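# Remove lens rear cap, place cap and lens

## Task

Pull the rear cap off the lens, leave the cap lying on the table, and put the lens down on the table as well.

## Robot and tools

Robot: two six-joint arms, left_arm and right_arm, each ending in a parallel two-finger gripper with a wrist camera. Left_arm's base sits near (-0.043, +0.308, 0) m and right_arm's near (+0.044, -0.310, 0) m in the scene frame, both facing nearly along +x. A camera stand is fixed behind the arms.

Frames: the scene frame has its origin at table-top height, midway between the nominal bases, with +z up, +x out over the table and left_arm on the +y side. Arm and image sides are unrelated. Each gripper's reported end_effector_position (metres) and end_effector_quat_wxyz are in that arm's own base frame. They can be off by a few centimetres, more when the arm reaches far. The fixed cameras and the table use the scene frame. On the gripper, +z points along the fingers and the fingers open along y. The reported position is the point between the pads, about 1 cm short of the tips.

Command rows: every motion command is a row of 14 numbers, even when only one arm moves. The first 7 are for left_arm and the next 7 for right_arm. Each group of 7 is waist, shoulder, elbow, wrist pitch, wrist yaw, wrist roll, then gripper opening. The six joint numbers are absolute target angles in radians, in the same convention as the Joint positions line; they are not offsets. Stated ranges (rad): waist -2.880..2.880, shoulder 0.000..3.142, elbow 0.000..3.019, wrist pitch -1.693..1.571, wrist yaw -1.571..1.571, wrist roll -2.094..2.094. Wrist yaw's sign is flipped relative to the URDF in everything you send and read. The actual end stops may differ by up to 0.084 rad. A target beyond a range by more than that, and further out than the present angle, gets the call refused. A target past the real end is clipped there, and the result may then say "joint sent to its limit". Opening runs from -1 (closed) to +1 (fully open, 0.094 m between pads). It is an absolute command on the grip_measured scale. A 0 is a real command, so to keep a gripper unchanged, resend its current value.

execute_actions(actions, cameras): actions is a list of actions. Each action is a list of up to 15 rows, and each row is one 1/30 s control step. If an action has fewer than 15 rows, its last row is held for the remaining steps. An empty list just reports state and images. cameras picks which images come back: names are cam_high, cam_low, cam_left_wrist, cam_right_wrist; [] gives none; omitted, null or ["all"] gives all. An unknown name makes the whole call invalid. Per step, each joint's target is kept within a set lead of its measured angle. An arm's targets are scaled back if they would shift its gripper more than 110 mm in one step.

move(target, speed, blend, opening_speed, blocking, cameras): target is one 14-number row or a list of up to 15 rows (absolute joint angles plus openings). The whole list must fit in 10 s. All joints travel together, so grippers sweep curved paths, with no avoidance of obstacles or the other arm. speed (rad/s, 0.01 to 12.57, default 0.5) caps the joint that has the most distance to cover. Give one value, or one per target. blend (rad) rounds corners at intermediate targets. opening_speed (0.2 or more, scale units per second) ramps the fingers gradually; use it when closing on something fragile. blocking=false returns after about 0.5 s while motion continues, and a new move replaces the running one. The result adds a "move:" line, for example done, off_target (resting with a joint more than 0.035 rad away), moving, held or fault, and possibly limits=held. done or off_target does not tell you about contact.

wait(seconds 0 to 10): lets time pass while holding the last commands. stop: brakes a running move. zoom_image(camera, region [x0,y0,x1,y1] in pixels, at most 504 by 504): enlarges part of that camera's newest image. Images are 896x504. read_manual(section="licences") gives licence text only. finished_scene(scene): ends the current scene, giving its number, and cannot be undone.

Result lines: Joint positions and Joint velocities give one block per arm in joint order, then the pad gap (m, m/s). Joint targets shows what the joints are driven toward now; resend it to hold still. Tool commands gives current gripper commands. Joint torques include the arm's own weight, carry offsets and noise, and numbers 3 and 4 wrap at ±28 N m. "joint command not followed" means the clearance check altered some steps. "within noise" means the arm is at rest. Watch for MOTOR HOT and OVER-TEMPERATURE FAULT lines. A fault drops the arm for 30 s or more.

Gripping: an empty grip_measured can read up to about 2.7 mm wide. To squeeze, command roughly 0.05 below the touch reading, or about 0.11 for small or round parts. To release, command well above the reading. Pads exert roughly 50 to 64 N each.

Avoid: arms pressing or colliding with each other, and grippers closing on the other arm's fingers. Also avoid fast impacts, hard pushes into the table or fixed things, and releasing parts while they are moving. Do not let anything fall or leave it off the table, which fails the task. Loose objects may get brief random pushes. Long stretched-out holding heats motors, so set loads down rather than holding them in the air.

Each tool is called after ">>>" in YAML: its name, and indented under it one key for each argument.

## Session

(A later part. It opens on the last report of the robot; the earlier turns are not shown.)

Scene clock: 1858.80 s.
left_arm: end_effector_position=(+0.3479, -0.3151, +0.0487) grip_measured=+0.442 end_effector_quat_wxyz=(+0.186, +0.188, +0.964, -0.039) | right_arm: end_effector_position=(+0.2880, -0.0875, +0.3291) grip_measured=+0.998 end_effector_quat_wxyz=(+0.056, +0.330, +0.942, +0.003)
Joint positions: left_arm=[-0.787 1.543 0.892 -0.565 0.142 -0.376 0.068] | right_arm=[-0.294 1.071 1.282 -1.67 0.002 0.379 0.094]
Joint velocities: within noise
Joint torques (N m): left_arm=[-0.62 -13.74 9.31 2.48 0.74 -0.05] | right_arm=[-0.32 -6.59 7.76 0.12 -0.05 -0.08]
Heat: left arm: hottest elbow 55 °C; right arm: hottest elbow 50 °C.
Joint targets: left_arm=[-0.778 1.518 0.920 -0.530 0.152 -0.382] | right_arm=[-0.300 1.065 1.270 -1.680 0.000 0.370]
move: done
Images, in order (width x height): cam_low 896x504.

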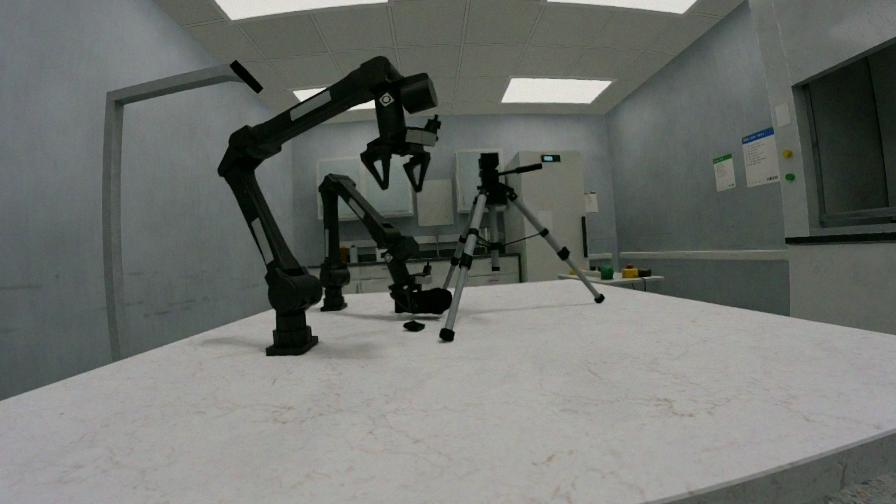

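>>> move:
  target: [-0.778,1.536,0.913,-0.512,0.152,-0.382,0.2,-0.3,1.065,1.27,-1.68,0.0,0.37,1.0]
  speed: 0.05
  cameras: ["cam_low"]

>>> zoom_image:
  camera: "cam_low"
  region: [360, 200, 500, 340]

Scene clock: 1868.07 s.
left_arm: end_effector_position=(+0.3475, -0.3146, +0.0390) grip_measured=+0.442 end_effector_quat_wxyz=(+0.183, +0.189, +0.964, -0.037) | right_arm: end_effector_position=(+0.2880, -0.0875, +0.3291) grip_measured=+0.998 end_effector_quat_wxyz=(+0.056, +0.330, +0.942, +0.003)
Joint positions: left_arm=[-0.787 1.562 0.885 -0.546 0.142 -0.376 0.068] | right_arm=[-0.294 1.071 1.282 -1.67 0.002 0.379 0.094]
Joint velocities: within noise
Joint torques (N m): left_arm=[-0.44 -13.86 9.22 2.58 0.73 -0.05] | right_arm=[-0.32 -7 7.71 0.24 -0.09 -0.07]
Heat: left arm: hottest elbow 55 °C; right arm: hottest elbow 49 °C.
Joint targets: left_arm=[-0.778 1.536 0.913 -0.512 0.152 -0.382] | right_arm=[-0.300 1.065 1.270 -1.680 0.000 0.370]
move: done
Images, in order (width x height): cam_low 896x504.

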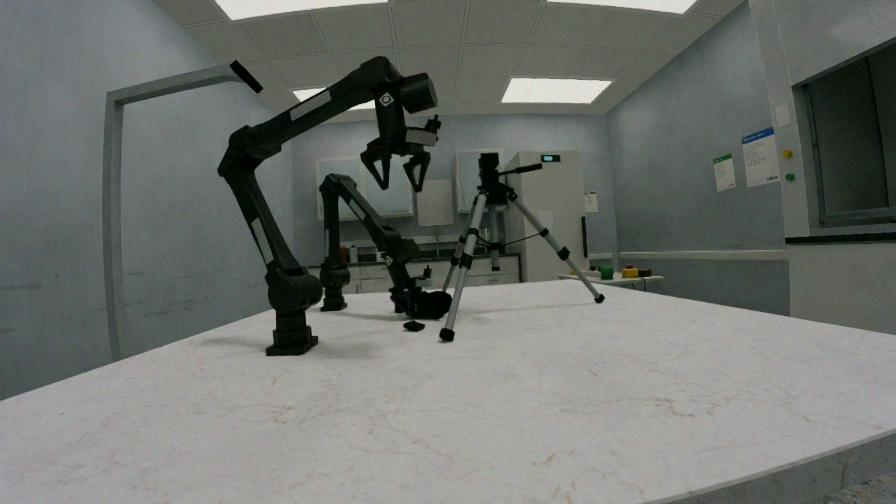

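Scaled by 3.600.

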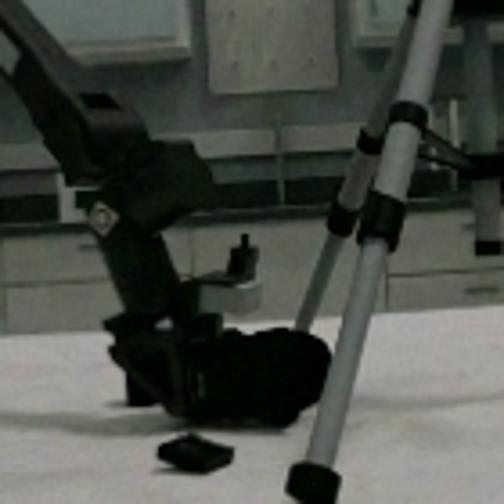

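>>> move:
  target: [-0.778,1.549,0.908,-0.500,0.152,-0.382,0.2,-0.3,1.065,1.27,-1.68,0.0,0.37,1.0]
  speed: 0.05
  cameras: ["cam_low","cam_left_wrist"]

>>> zoom_image:
  camera: "cam_low"
  region: [360, 200, 500, 340]

Scene clock: 1883.13 s.
left_arm: end_effector_position=(+0.3490, -0.3159, +0.0356) grip_measured=+0.442 end_effector_quat_wxyz=(+0.184, +0.188, +0.964, -0.037) | right_arm: end_effector_position=(+0.2880, -0.0875, +0.3291) grip_measured=+0.998 end_effector_quat_wxyz=(+0.056, +0.330, +0.942, +0.003)
Joint positions: left_arm=[-0.787 1.572 0.885 -0.533 0.142 -0.376 0.068] | right_arm=[-0.294 1.071 1.282 -1.67 0.002 0.379 0.094]
Joint velocities: within noise
Joint torques (N m): left_arm=[-0.79 -13.63 8.8 2.56 0.72 -0.06] | right_arm=[-0.91 -7 7.5 0.23 -0.07 -0.06]
Heat: left arm: hottest elbow 55 °C; right arm: hottest elbow 49 °C.
Joint targets: left_arm=[-0.778 1.549 0.908 -0.500 0.152 -0.382] | right_arm=[-0.300 1.065 1.270 -1.680 0.000 0.370]
move: done
Images, in order (width x height): cam_low 896x504, cam_left_wrist 896x504.

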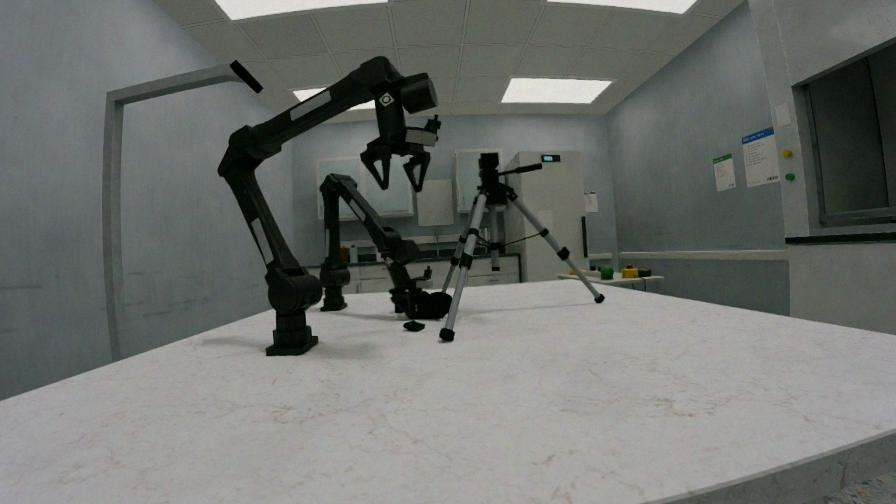

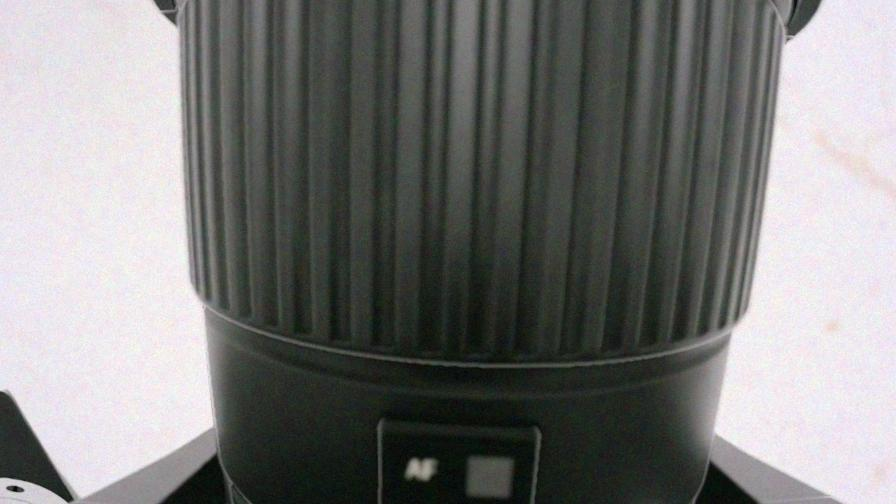

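Scaled by 3.600.

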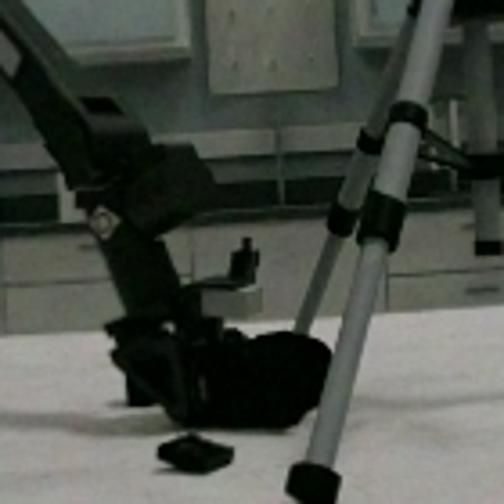

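>>> move:
  target: [-0.778,1.556,0.900,-0.500,0.152,-0.382,0.2,-0.3,1.065,1.27,-1.68,0.0,0.37,1.0]
  speed: 0.05
  cameras: ["cam_low","cam_left_wrist"]

>>> zoom_image:
  camera: "cam_low"
  region: [360, 200, 500, 340]

Scene clock: 1892.30 s.
left_arm: end_effector_position=(+0.3486, -0.3156, +0.0349) grip_measured=+0.442 end_effector_quat_wxyz=(+0.184, +0.188, +0.964, -0.037) | right_arm: end_effector_position=(+0.2880, -0.0875, +0.3291) grip_measured=+0.998 end_effector_quat_wxyz=(+0.056, +0.330, +0.942, +0.003)
Joint positions: left_arm=[-0.787 1.572 0.882 -0.53 0.142 -0.376 0.068] | right_arm=[-0.294 1.071 1.282 -1.67 0.002 0.379 0.094]
Joint velocities: within noise
Joint torques (N m): left_arm=[-0.38 -13.1 8.35 2.4 0.71 -0.07] | right_arm=[0.32 -6.77 7.39 0.36 -0.06 0.02]
Heat: left arm: hottest elbow 55 °C; right arm: hottest elbow 49 °C.
Joint targets: left_arm=[-0.778 1.556 0.900 -0.500 0.152 -0.382] | right_arm=[-0.300 1.065 1.270 -1.680 0.000 0.370]
move: done
Images, in order (width x height): cam_low 896x504, cam_left_wrist 896x504.

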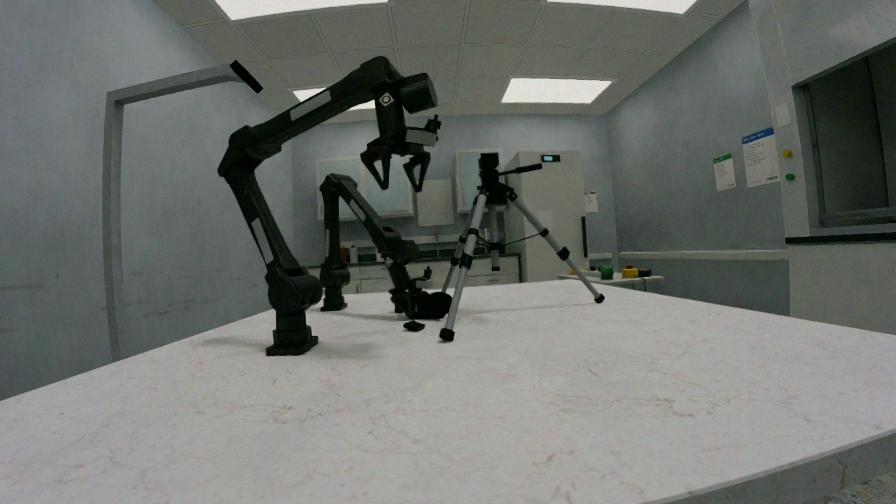

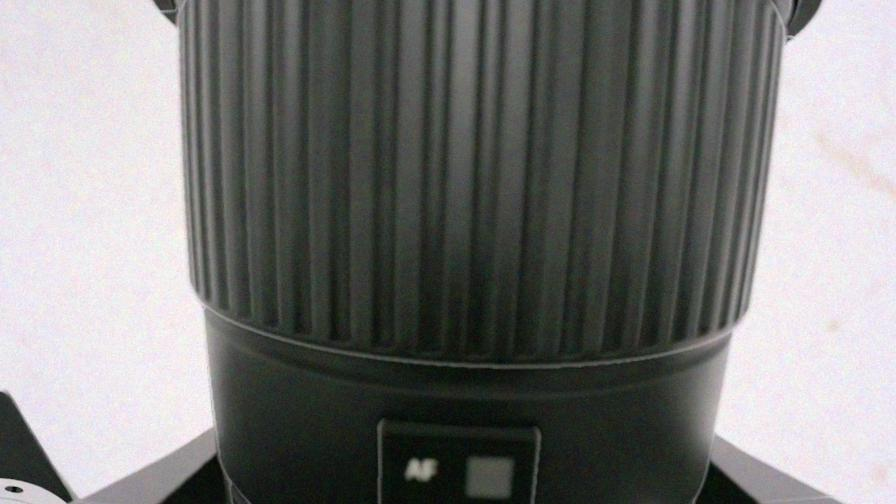

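Scaled by 3.600.

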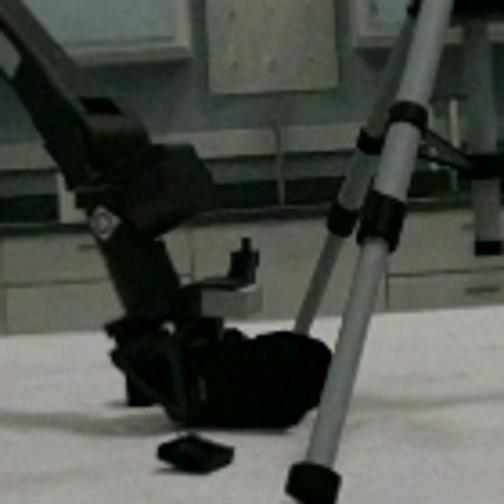

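>>> move:
  target: [-0.778,1.556,0.900,-0.500,0.152,-0.382,0.5,-0.3,1.065,1.27,-1.68,0.0,0.37,1.0]
  opening_speed: 0.2
  cameras: ["cam_left_wrist"]

>>> move:
  target: [-0.778,1.556,0.900,-0.500,0.152,-0.382,1.0,-0.3,1.065,1.27,-1.68,0.0,0.37,1.0]
  opening_speed: 0.5
  cameras: ["cam_left_wrist","cam_low"]

>>> zoom_image:
  camera: "cam_low"
  region: [360, 200, 500, 340]

Scene clock: 1904.23 s.
left_arm: end_effector_position=(+0.3494, -0.3159, +0.0352) grip_measured=+0.499 end_effector_quat_wxyz=(+0.186, +0.188, +0.964, -0.037) | right_arm: end_effector_position=(+0.2880, -0.0875, +0.3291) grip_measured=+0.998 end_effector_quat_wxyz=(+0.056, +0.330, +0.942, +0.003)
Joint positions: left_arm=[-0.787 1.572 0.882 -0.527 0.144 -0.376 0.07] | right_arm=[-0.294 1.071 1.282 -1.67 0.002 0.379 0.094]
Joint velocities: within noise
Joint torques (N m): left_arm=[-0.38 -13.27 8.35 2.25 0.62 -0.06] | right_arm=[-0.85 -6.36 7.46 -0.05 -0.06 -0.02]
Heat: left arm: hottest elbow 54 °C; right arm: hottest elbow 49 °C.
Joint targets: left_arm=[-0.778 1.556 0.900 -0.500 0.152 -0.382] | right_arm=[-0.300 1.065 1.270 -1.680 0.000 0.370]
move: done
Images, in order (width x height): cam_left_wrist 896x504.

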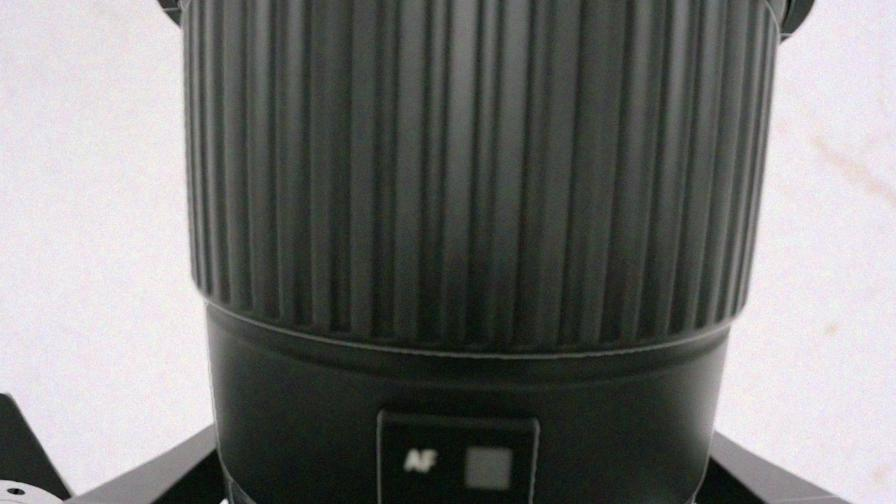

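Scene clock: 1905.57 s.
left_arm: end_effector_position=(+0.3521, -0.3177, +0.0386) grip_measured=+0.997 end_effector_quat_wxyz=(+0.194, +0.187, +0.962, -0.040) | right_arm: end_effector_position=(+0.2880, -0.0875, +0.3291) grip_measured=+0.998 end_effector_quat_wxyz=(+0.056, +0.330, +0.942, +0.003)
Joint positions: left_arm=[-0.787 1.567 0.882 -0.514 0.148 -0.376 0.094] | right_arm=[-0.294 1.071 1.282 -1.67 0.002 0.379 0.094]
Joint velocities: within noise
Joint torques (N m): left_arm=[-0.62 -12.92 8.4 1.81 0.43 -0.05] | right_arm=[-0.38 -6.3 7.65 0.24 -0.03 -0.06]
Heat: left arm: hottest elbow 54 °C; right arm: hottest elbow 49 °C.
Joint targets: left_arm=[-0.778 1.556 0.900 -0.500 0.152 -0.382] | right_arm=[-0.300 1.065 1.270 -1.680 0.000 0.370]
move: done
Images, in order (width x height): cam_low 896x504, cam_left_wrist 896x504.

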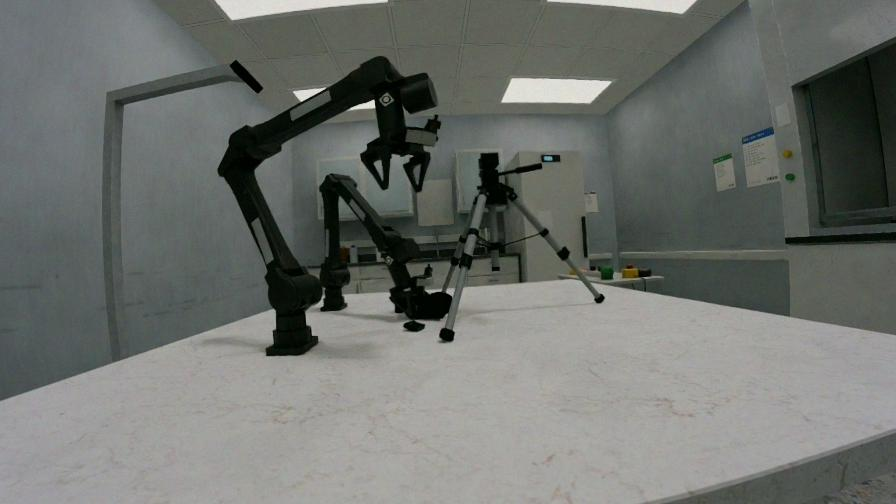

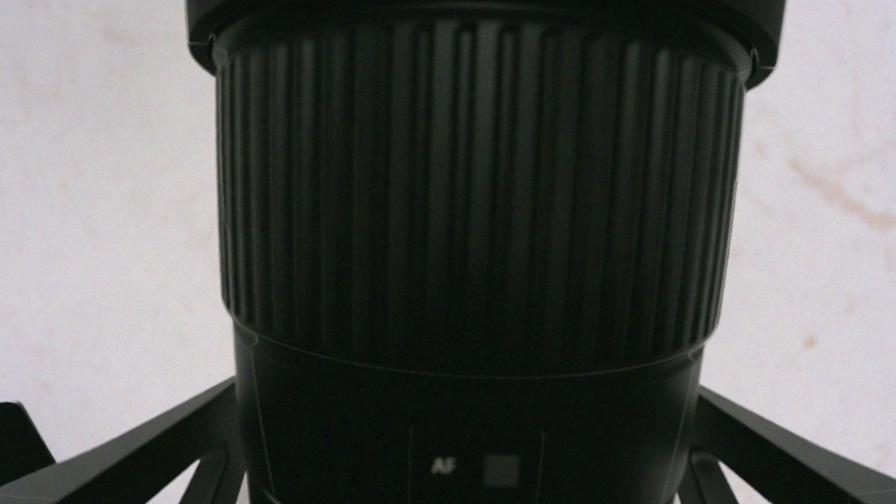

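Scaled by 3.600.

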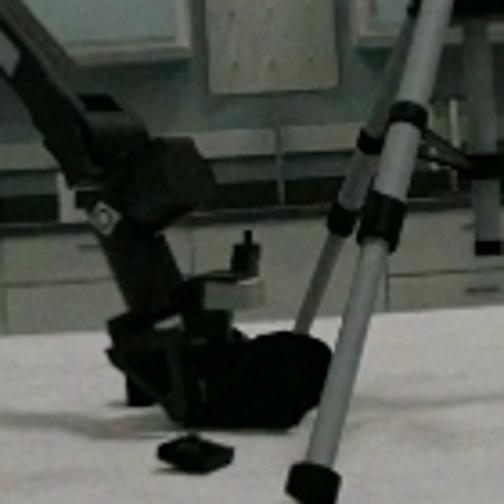

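>>> move:
  target:
    - [-0.787,1.45,0.95,-0.67,0.148,-0.376,1.0,-0.3,1.065,1.27,-1.68,0.0,0.37,1.0]
    - [-0.786,1.485,1.035,-0.765,0.136,-0.379,1.0,-0.3,1.065,1.27,-1.68,0.0,0.37,1.0]
  speed: 0.15
  cameras: ["cam_low","cam_left_wrist","cam_high"]

>>> zoom_image:
  camera: "cam_low"
  region: [360, 200, 500, 340]

Scene clock: 1945.03 s.
left_arm: end_effector_position=(+0.3488, -0.3164, +0.1043) grip_measured=+0.998 end_effector_quat_wxyz=(+0.176, +0.190, +0.965, -0.034) | right_arm: end_effector_position=(+0.2880, -0.0875, +0.3291) grip_measured=+0.998 end_effector_quat_wxyz=(+0.056, +0.330, +0.942, +0.003)
Joint positions: left_arm=[-0.787 1.47 0.988 -0.755 0.14 -0.376 0.094] | right_arm=[-0.294 1.071 1.282 -1.67 0.002 0.379 0.094]
Joint velocities: within noise
Joint torques (N m): left_arm=[-1.2 -10.4 11.55 0.53 0.11 -0.04] | right_arm=[-0.91 -6.18 7.58 0.1 -0.04 0.01]
Heat: left arm: hottest elbow 52 °C; right arm: hottest elbow 49 °C.
Joint targets: left_arm=[-0.786 1.485 1.035 -0.765 0.136 -0.379] | right_arm=[-0.300 1.065 1.270 -1.680 0.000 0.370]
move: off_target (left_arm); left_arm: the elbow is farthest, 0.047 rad from its target
Images, in order (width x height): cam_high 896x504, cam_low 896x504, cam_left_wrist 896x504.

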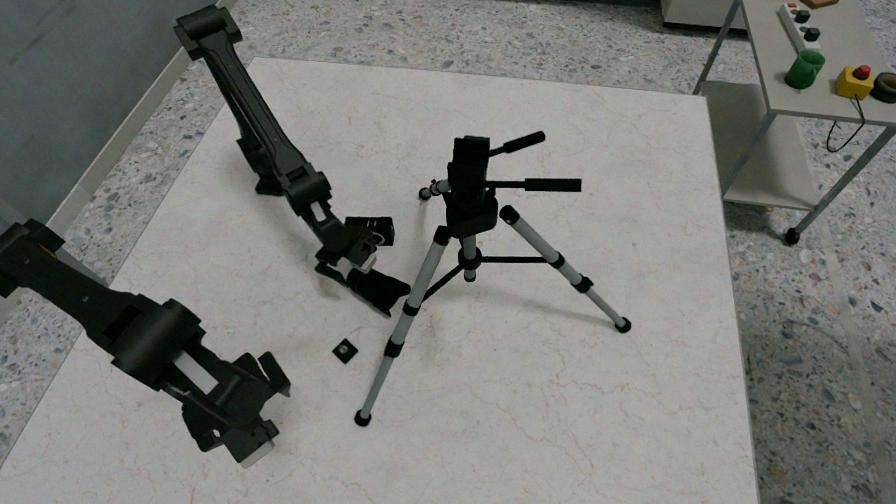

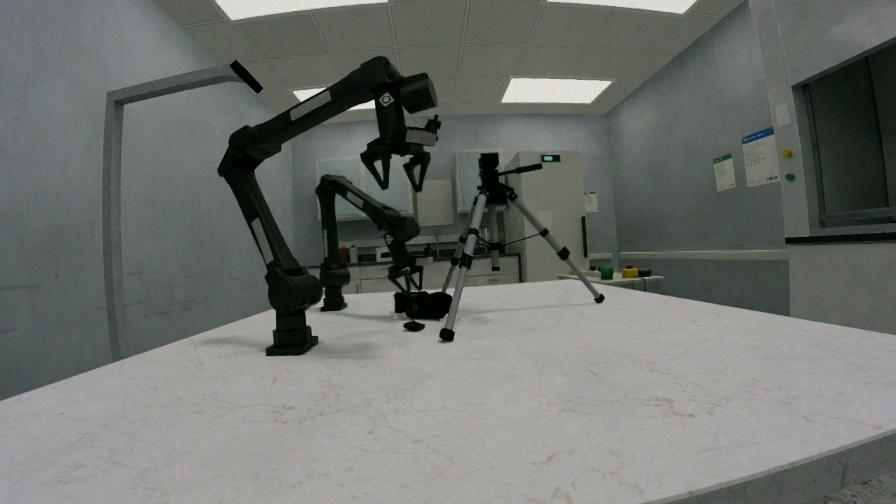

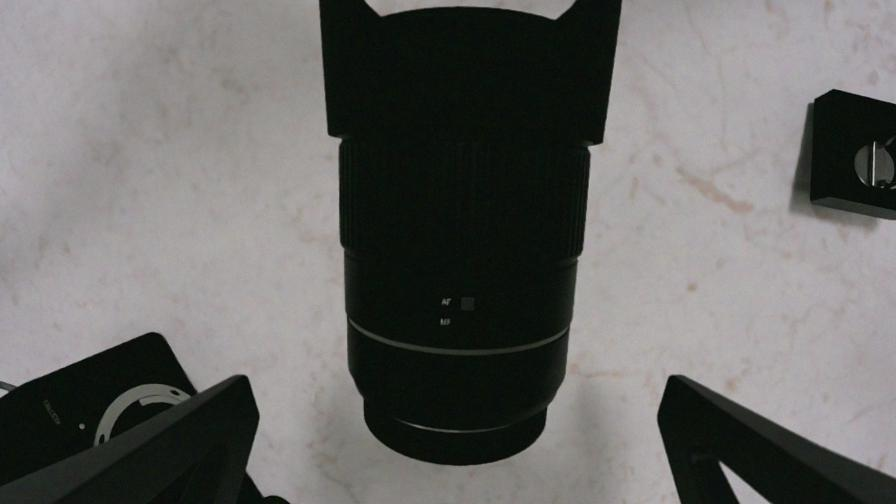

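Scaled by 3.600.

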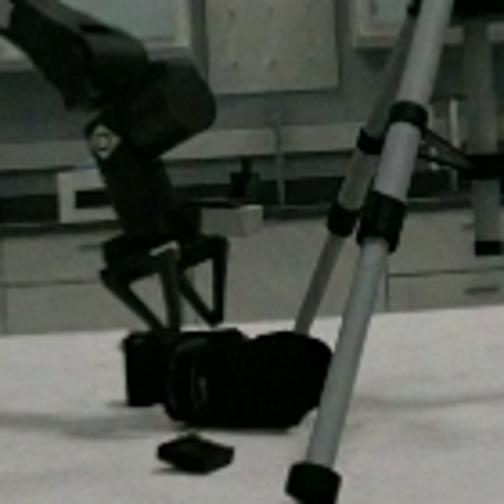

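>>> move:
  target:
    - [-0.760,1.545,1.080,-0.735,0.132,-0.370,1.0,-0.3,1.065,1.27,-1.68,0.0,0.37,1.0]
  speed: 0.1
  cameras: ["cam_low","cam_left_wrist"]

>>> zoom_image:
  camera: "cam_low"
  region: [360, 200, 500, 340]

Scene clock: 1977.40 s.
left_arm: end_effector_position=(+0.3662, -0.3227, +0.0949) grip_measured=+0.998 end_effector_quat_wxyz=(+0.171, +0.182, +0.968, -0.030) | right_arm: end_effector_position=(+0.2880, -0.0875, +0.3291) grip_measured=+0.998 end_effector_quat_wxyz=(+0.056, +0.330, +0.942, +0.003)
Joint positions: left_arm=[-0.77 1.53 1.031 -0.749 0.136 -0.376 0.094] | right_arm=[-0.294 1.071 1.282 -1.67 0.002 0.379 0.094]
Joint velocities: within noise
Joint torques (N m): left_arm=[-0.38 -11.28 11.62 1.55 0.11 0.07] | right_arm=[-0.62 -6.71 7.51 0.16 0 -0.05]
Heat: left arm: hottest elbow 56 °C; right arm: hottest elbow 49 °C.
Joint targets: left_arm=[-0.760 1.545 1.080 -0.735 0.132 -0.370] | right_arm=[-0.300 1.065 1.270 -1.680 0.000 0.370]
move: off_target (left_arm); left_arm: the elbow is farthest, 0.049 rad from its target
Images, in order (width x height): cam_low 896x504, cam_left_wrist 896x504.

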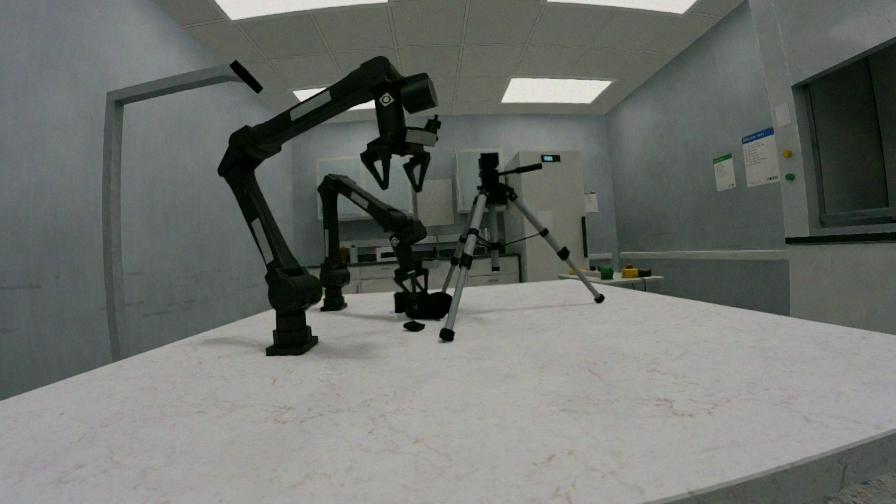

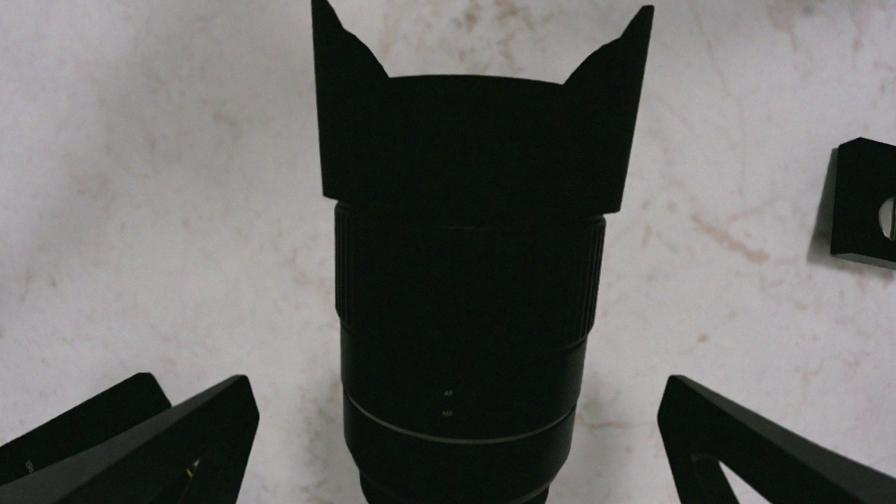

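Scaled by 3.600.

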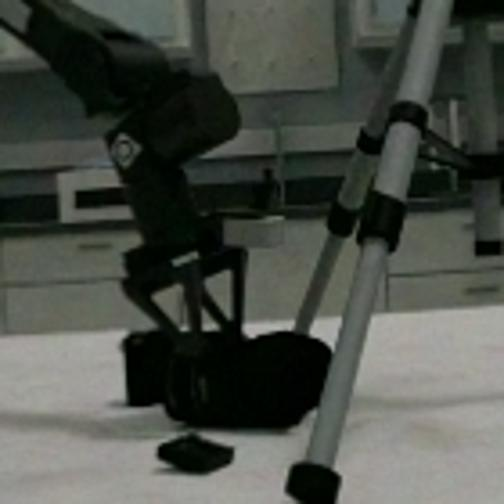

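>>> move:
  target:
    - [-0.756,1.626,0.985,-0.612,0.130,-0.365,1.0,-0.3,1.065,1.27,-1.68,0.0,0.37,1.0]
  speed: 0.08
  cameras: ["cam_low","cam_left_wrist"]

>>> zoom_image:
  camera: "cam_low"
  region: [360, 200, 500, 340]

Scene clock: 2019.33 s.
left_arm: end_effector_position=(+0.3701, -0.3251, +0.0486) grip_measured=+0.998 end_effector_quat_wxyz=(+0.169, +0.182, +0.968, -0.030) | right_arm: end_effector_position=(+0.2880, -0.0875, +0.3291) grip_measured=+0.998 end_effector_quat_wxyz=(+0.056, +0.330, +0.942, +0.003)
Joint positions: left_arm=[-0.767 1.611 0.986 -0.626 0.134 -0.373 0.094] | right_arm=[-0.294 1.071 1.282 -1.67 0.002 0.379 0.094]
Joint velocities: within noise
Joint torques (N m): left_arm=[-0.5 -11.93 7.35 1.68 0.12 0.1] | right_arm=[-0.5 -6.59 7.39 0.17 -0.07 -0.02]
Heat: left arm: hottest elbow 59 °C; right arm: hottest elbow 48 °C.
Joint targets: left_arm=[-0.756 1.626 0.985 -0.612 0.130 -0.365] | right_arm=[-0.300 1.065 1.270 -1.680 0.000 0.370]
move: done
Images, in order (width x height): cam_low 896x504, cam_left_wrist 896x504.

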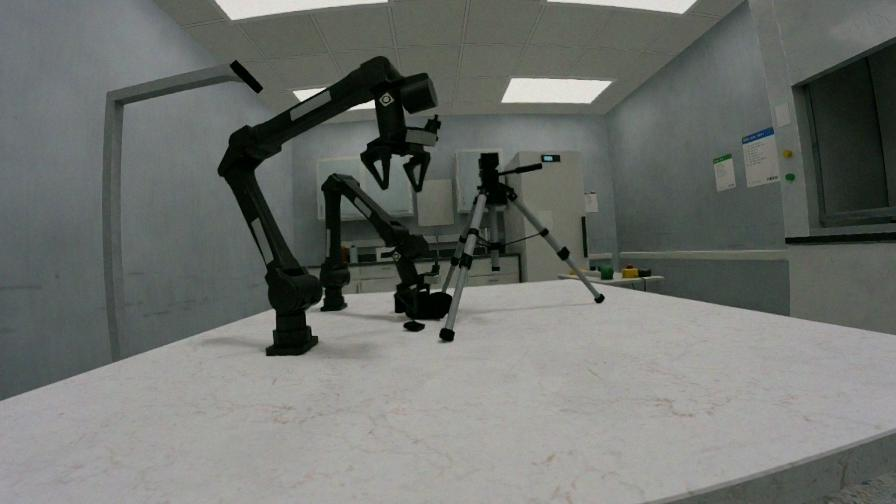

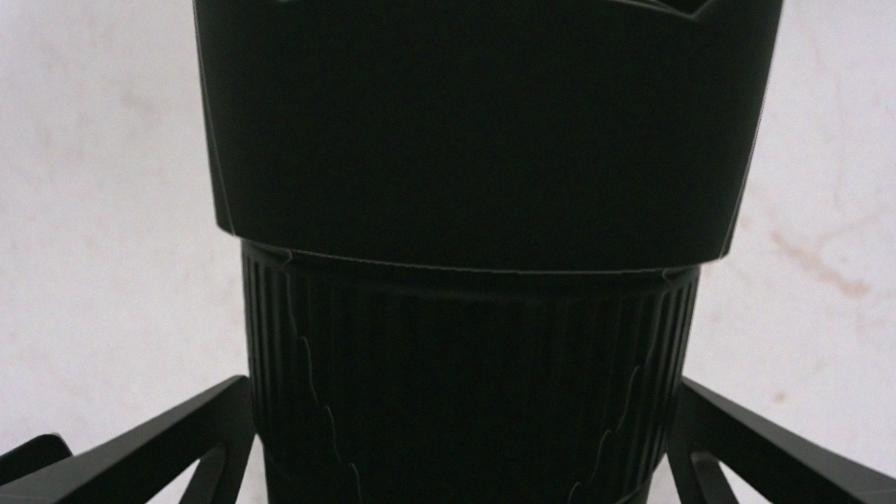

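Scaled by 3.600.

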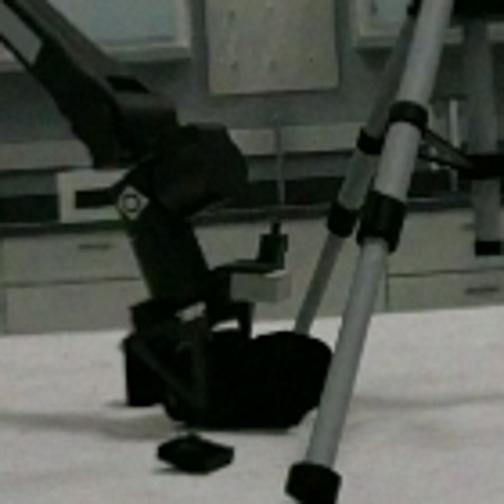

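>>> move:
  target:
    - [-0.788,1.560,0.962,-0.632,0.135,-0.375,1.0,-0.3,1.065,1.27,-1.68,0.0,0.37,1.0]
  speed: 0.06
  cameras: ["cam_low","cam_left_wrist"]

>>> zoom_image:
  camera: "cam_low"
  region: [360, 200, 500, 340]

Scene clock: 2062.23 s.
left_arm: end_effector_position=(+0.3618, -0.3244, +0.0584) grip_measured=+0.998 end_effector_quat_wxyz=(+0.176, +0.187, +0.966, -0.036) | right_arm: end_effector_position=(+0.2880, -0.0875, +0.3291) grip_measured=+0.998 end_effector_quat_wxyz=(+0.056, +0.330, +0.942, +0.003)
Joint positions: left_arm=[-0.778 1.572 0.965 -0.626 0.134 -0.373 0.094] | right_arm=[-0.294 1.071 1.282 -1.67 0.002 0.379 0.094]
Joint velocities: within noise
Joint torques (N m): left_arm=[-1.9 -13.39 7.24 0.77 0.33 -0.02] | right_arm=[-0.09 -7.82 7.58 0.31 -0.07 -0.07]
Heat: left arm: hottest elbow 55 °C; right arm: hottest elbow 48 °C.
Joint targets: left_arm=[-0.788 1.560 0.962 -0.632 0.135 -0.375] | right_arm=[-0.300 1.065 1.270 -1.680 0.000 0.370]
move: done
Images, in order (width x height): cam_low 896x504, cam_left_wrist 896x504.

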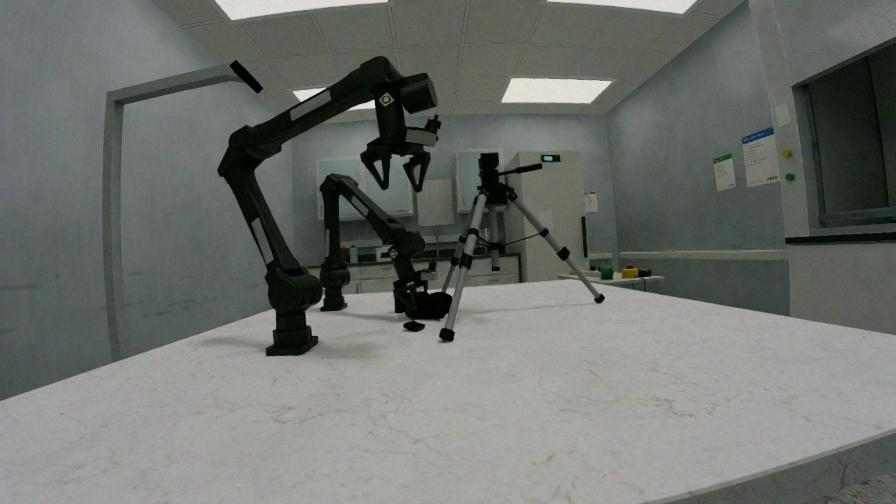

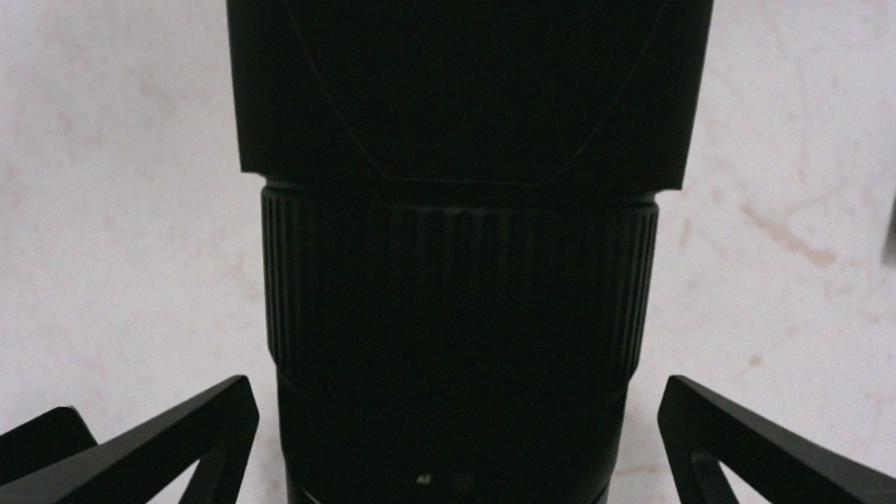

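Scaled by 3.600.

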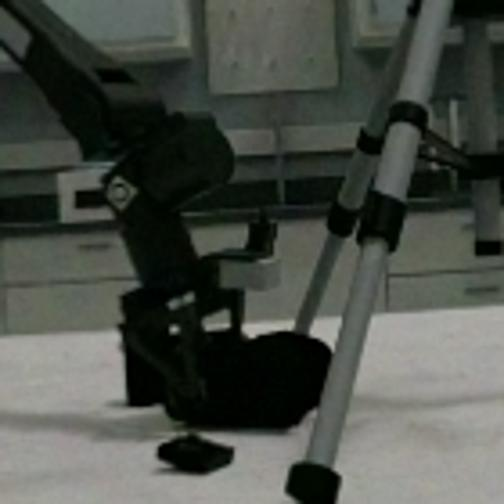

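>>> move:
  target:
    - [-0.788,1.560,0.962,-0.632,0.135,-0.375,0.48,-0.3,1.065,1.27,-1.68,0.0,0.37,1.0]
    - [-0.788,1.560,0.962,-0.632,0.135,-0.375,0.2,-0.3,1.065,1.27,-1.68,0.0,0.37,1.0]
  opening_speed: 0.25
  cameras: ["cam_low","cam_left_wrist"]

Scene clock: 2074.27 s.
left_arm: end_effector_position=(+0.3618, -0.3243, +0.0585) grip_measured=+0.462 end_effector_quat_wxyz=(+0.176, +0.187, +0.966, -0.036) | right_arm: end_effector_position=(+0.2880, -0.0875, +0.3291) grip_measured=+0.998 end_effector_quat_wxyz=(+0.056, +0.330, +0.942, +0.003)
Joint positions: left_arm=[-0.778 1.572 0.964 -0.626 0.134 -0.373 0.069] | right_arm=[-0.294 1.071 1.282 -1.67 0.002 0.379 0.094]
Joint velocities: within noise
Joint torques (N m): left_arm=[-2.14 -13.45 7.27 0.72 0.32 -0.02] | right_arm=[-0.38 -7.47 7.69 0.13 0.01 -0.04]
Heat: left arm: hottest elbow 54 °C; right arm: hottest elbow 48 °C.
Joint targets: left_arm=[-0.788 1.560 0.962 -0.632 0.135 -0.375] | right_arm=[-0.300 1.065 1.270 -1.680 0.000 0.370]
move: done
Images, in order (width x height): cam_low 896x504, cam_left_wrist 896x504.

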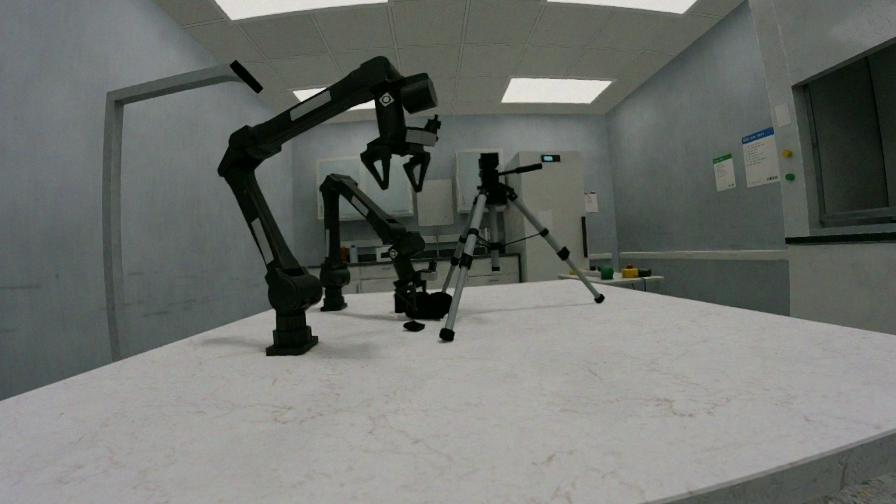

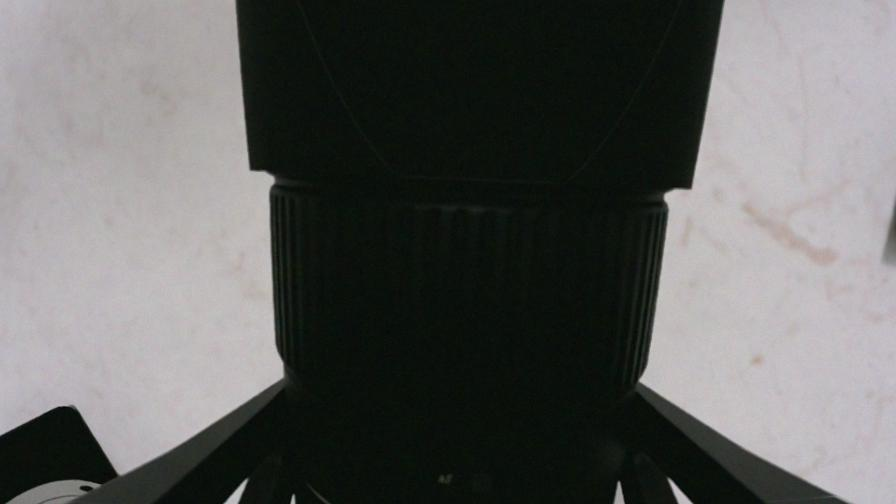

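>>> move:
  target:
    - [-0.785,1.43,1.26,-1.03,0.135,-0.375,0.2,-0.3,1.065,1.27,-1.68,0.0,0.37,1.0]
    - [-0.8,1.325,1.34,-1.53,0.0,0.0,0.2,-0.3,1.065,1.27,-1.68,0.0,0.37,1.0]
    - [-1.124,1.53,1.075,-1.062,1.27,1.58,0.2,-0.3,1.065,1.27,-1.68,0.0,0.37,1.0]
  speed: [0.12,0.3,0.35]

>>> zoom_image:
  camera: "cam_low"
  region: [360, 200, 500, 340]

Scene clock: 2098.27 s.
left_arm: end_effector_position=(+0.3313, -0.3027, +0.1979) grip_measured=+0.462 end_effector_quat_wxyz=(-0.130, +0.794, +0.186, +0.565) | right_arm: end_effector_position=(+0.2880, -0.0875, +0.3291) grip_measured=+0.998 end_effector_quat_wxyz=(+0.056, +0.330, +0.942, +0.003)
Joint positions: left_arm=[-1.114 1.549 1.053 -1.072 1.236 1.57 0.069] | right_arm=[-0.294 1.071 1.282 -1.67 0.002 0.379 0.094]
Joint velocities: within noise
Joint torques (N m): left_arm=[-2.26 -13.45 9.02 0.72 2.42 0.13] | right_arm=[-0.38 -7.36 7.42 0.06 -0.08 -0.04]
Heat: left arm: hottest elbow 54 °C; right arm: hottest elbow 48 °C.
Joint targets: left_arm=[-1.124 1.530 1.075 -1.062 1.270 1.580] | right_arm=[-0.300 1.065 1.270 -1.680 0.000 0.370]
move: done

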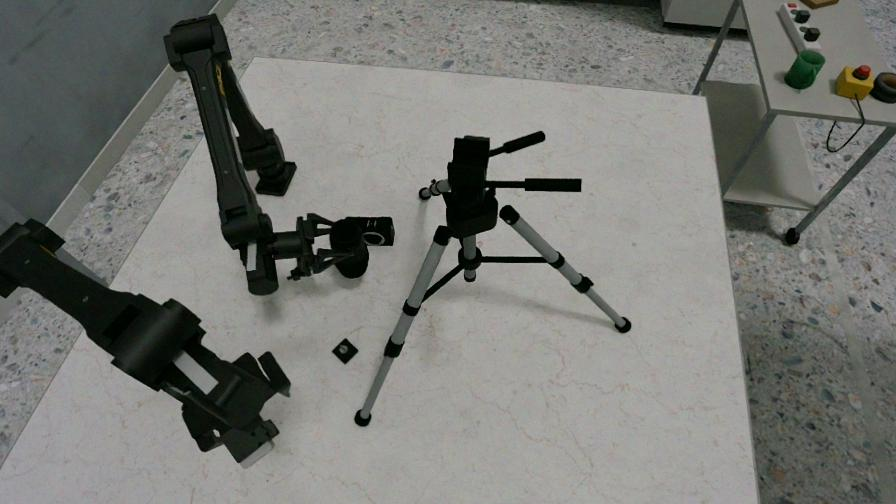

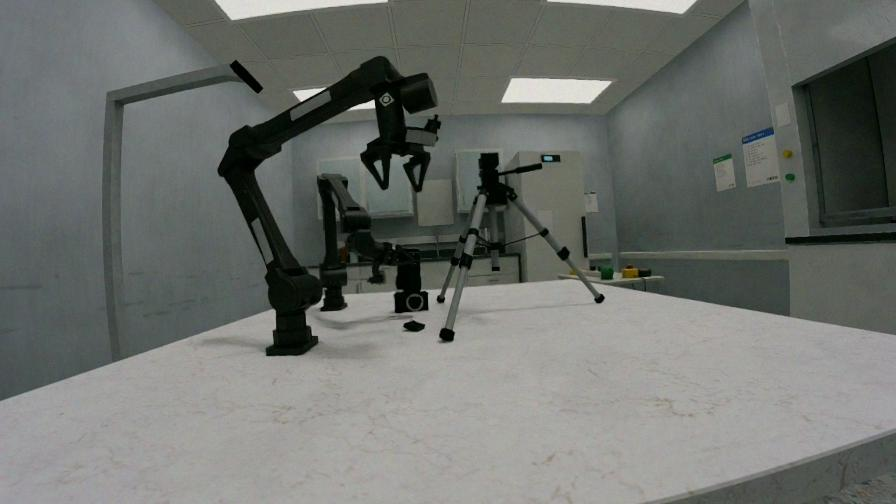

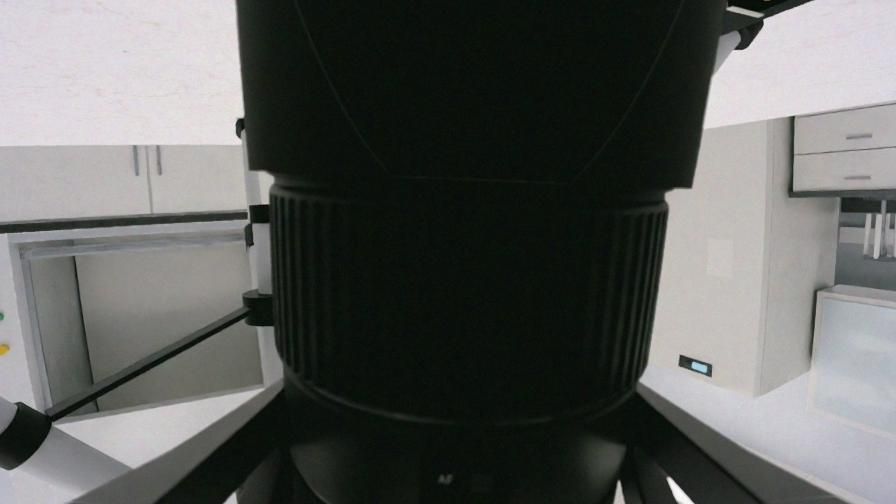

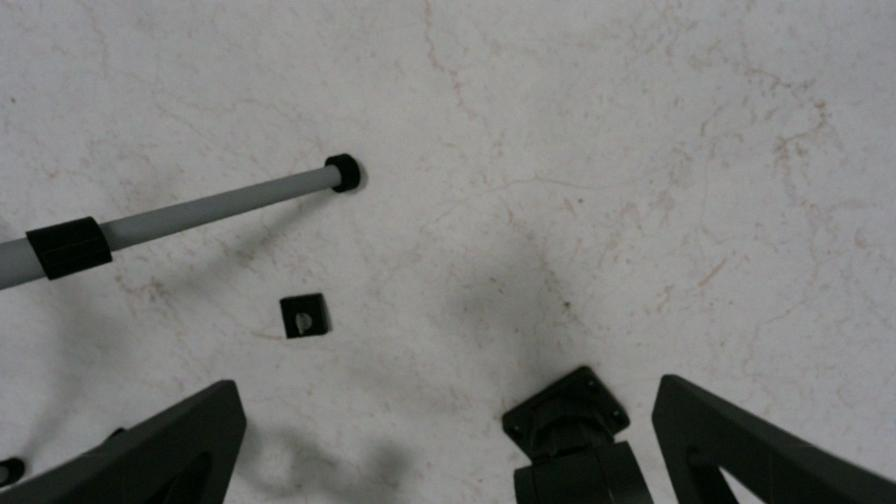

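Scaled by 3.600.

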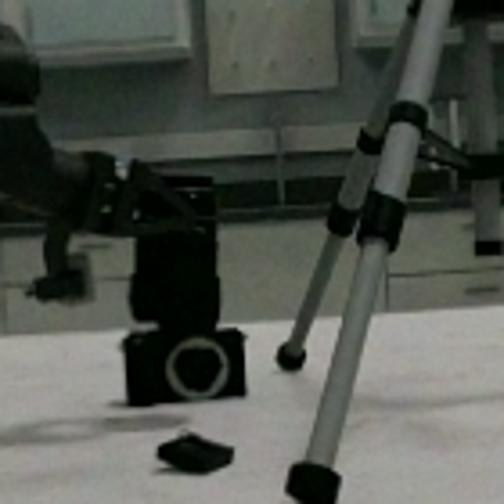

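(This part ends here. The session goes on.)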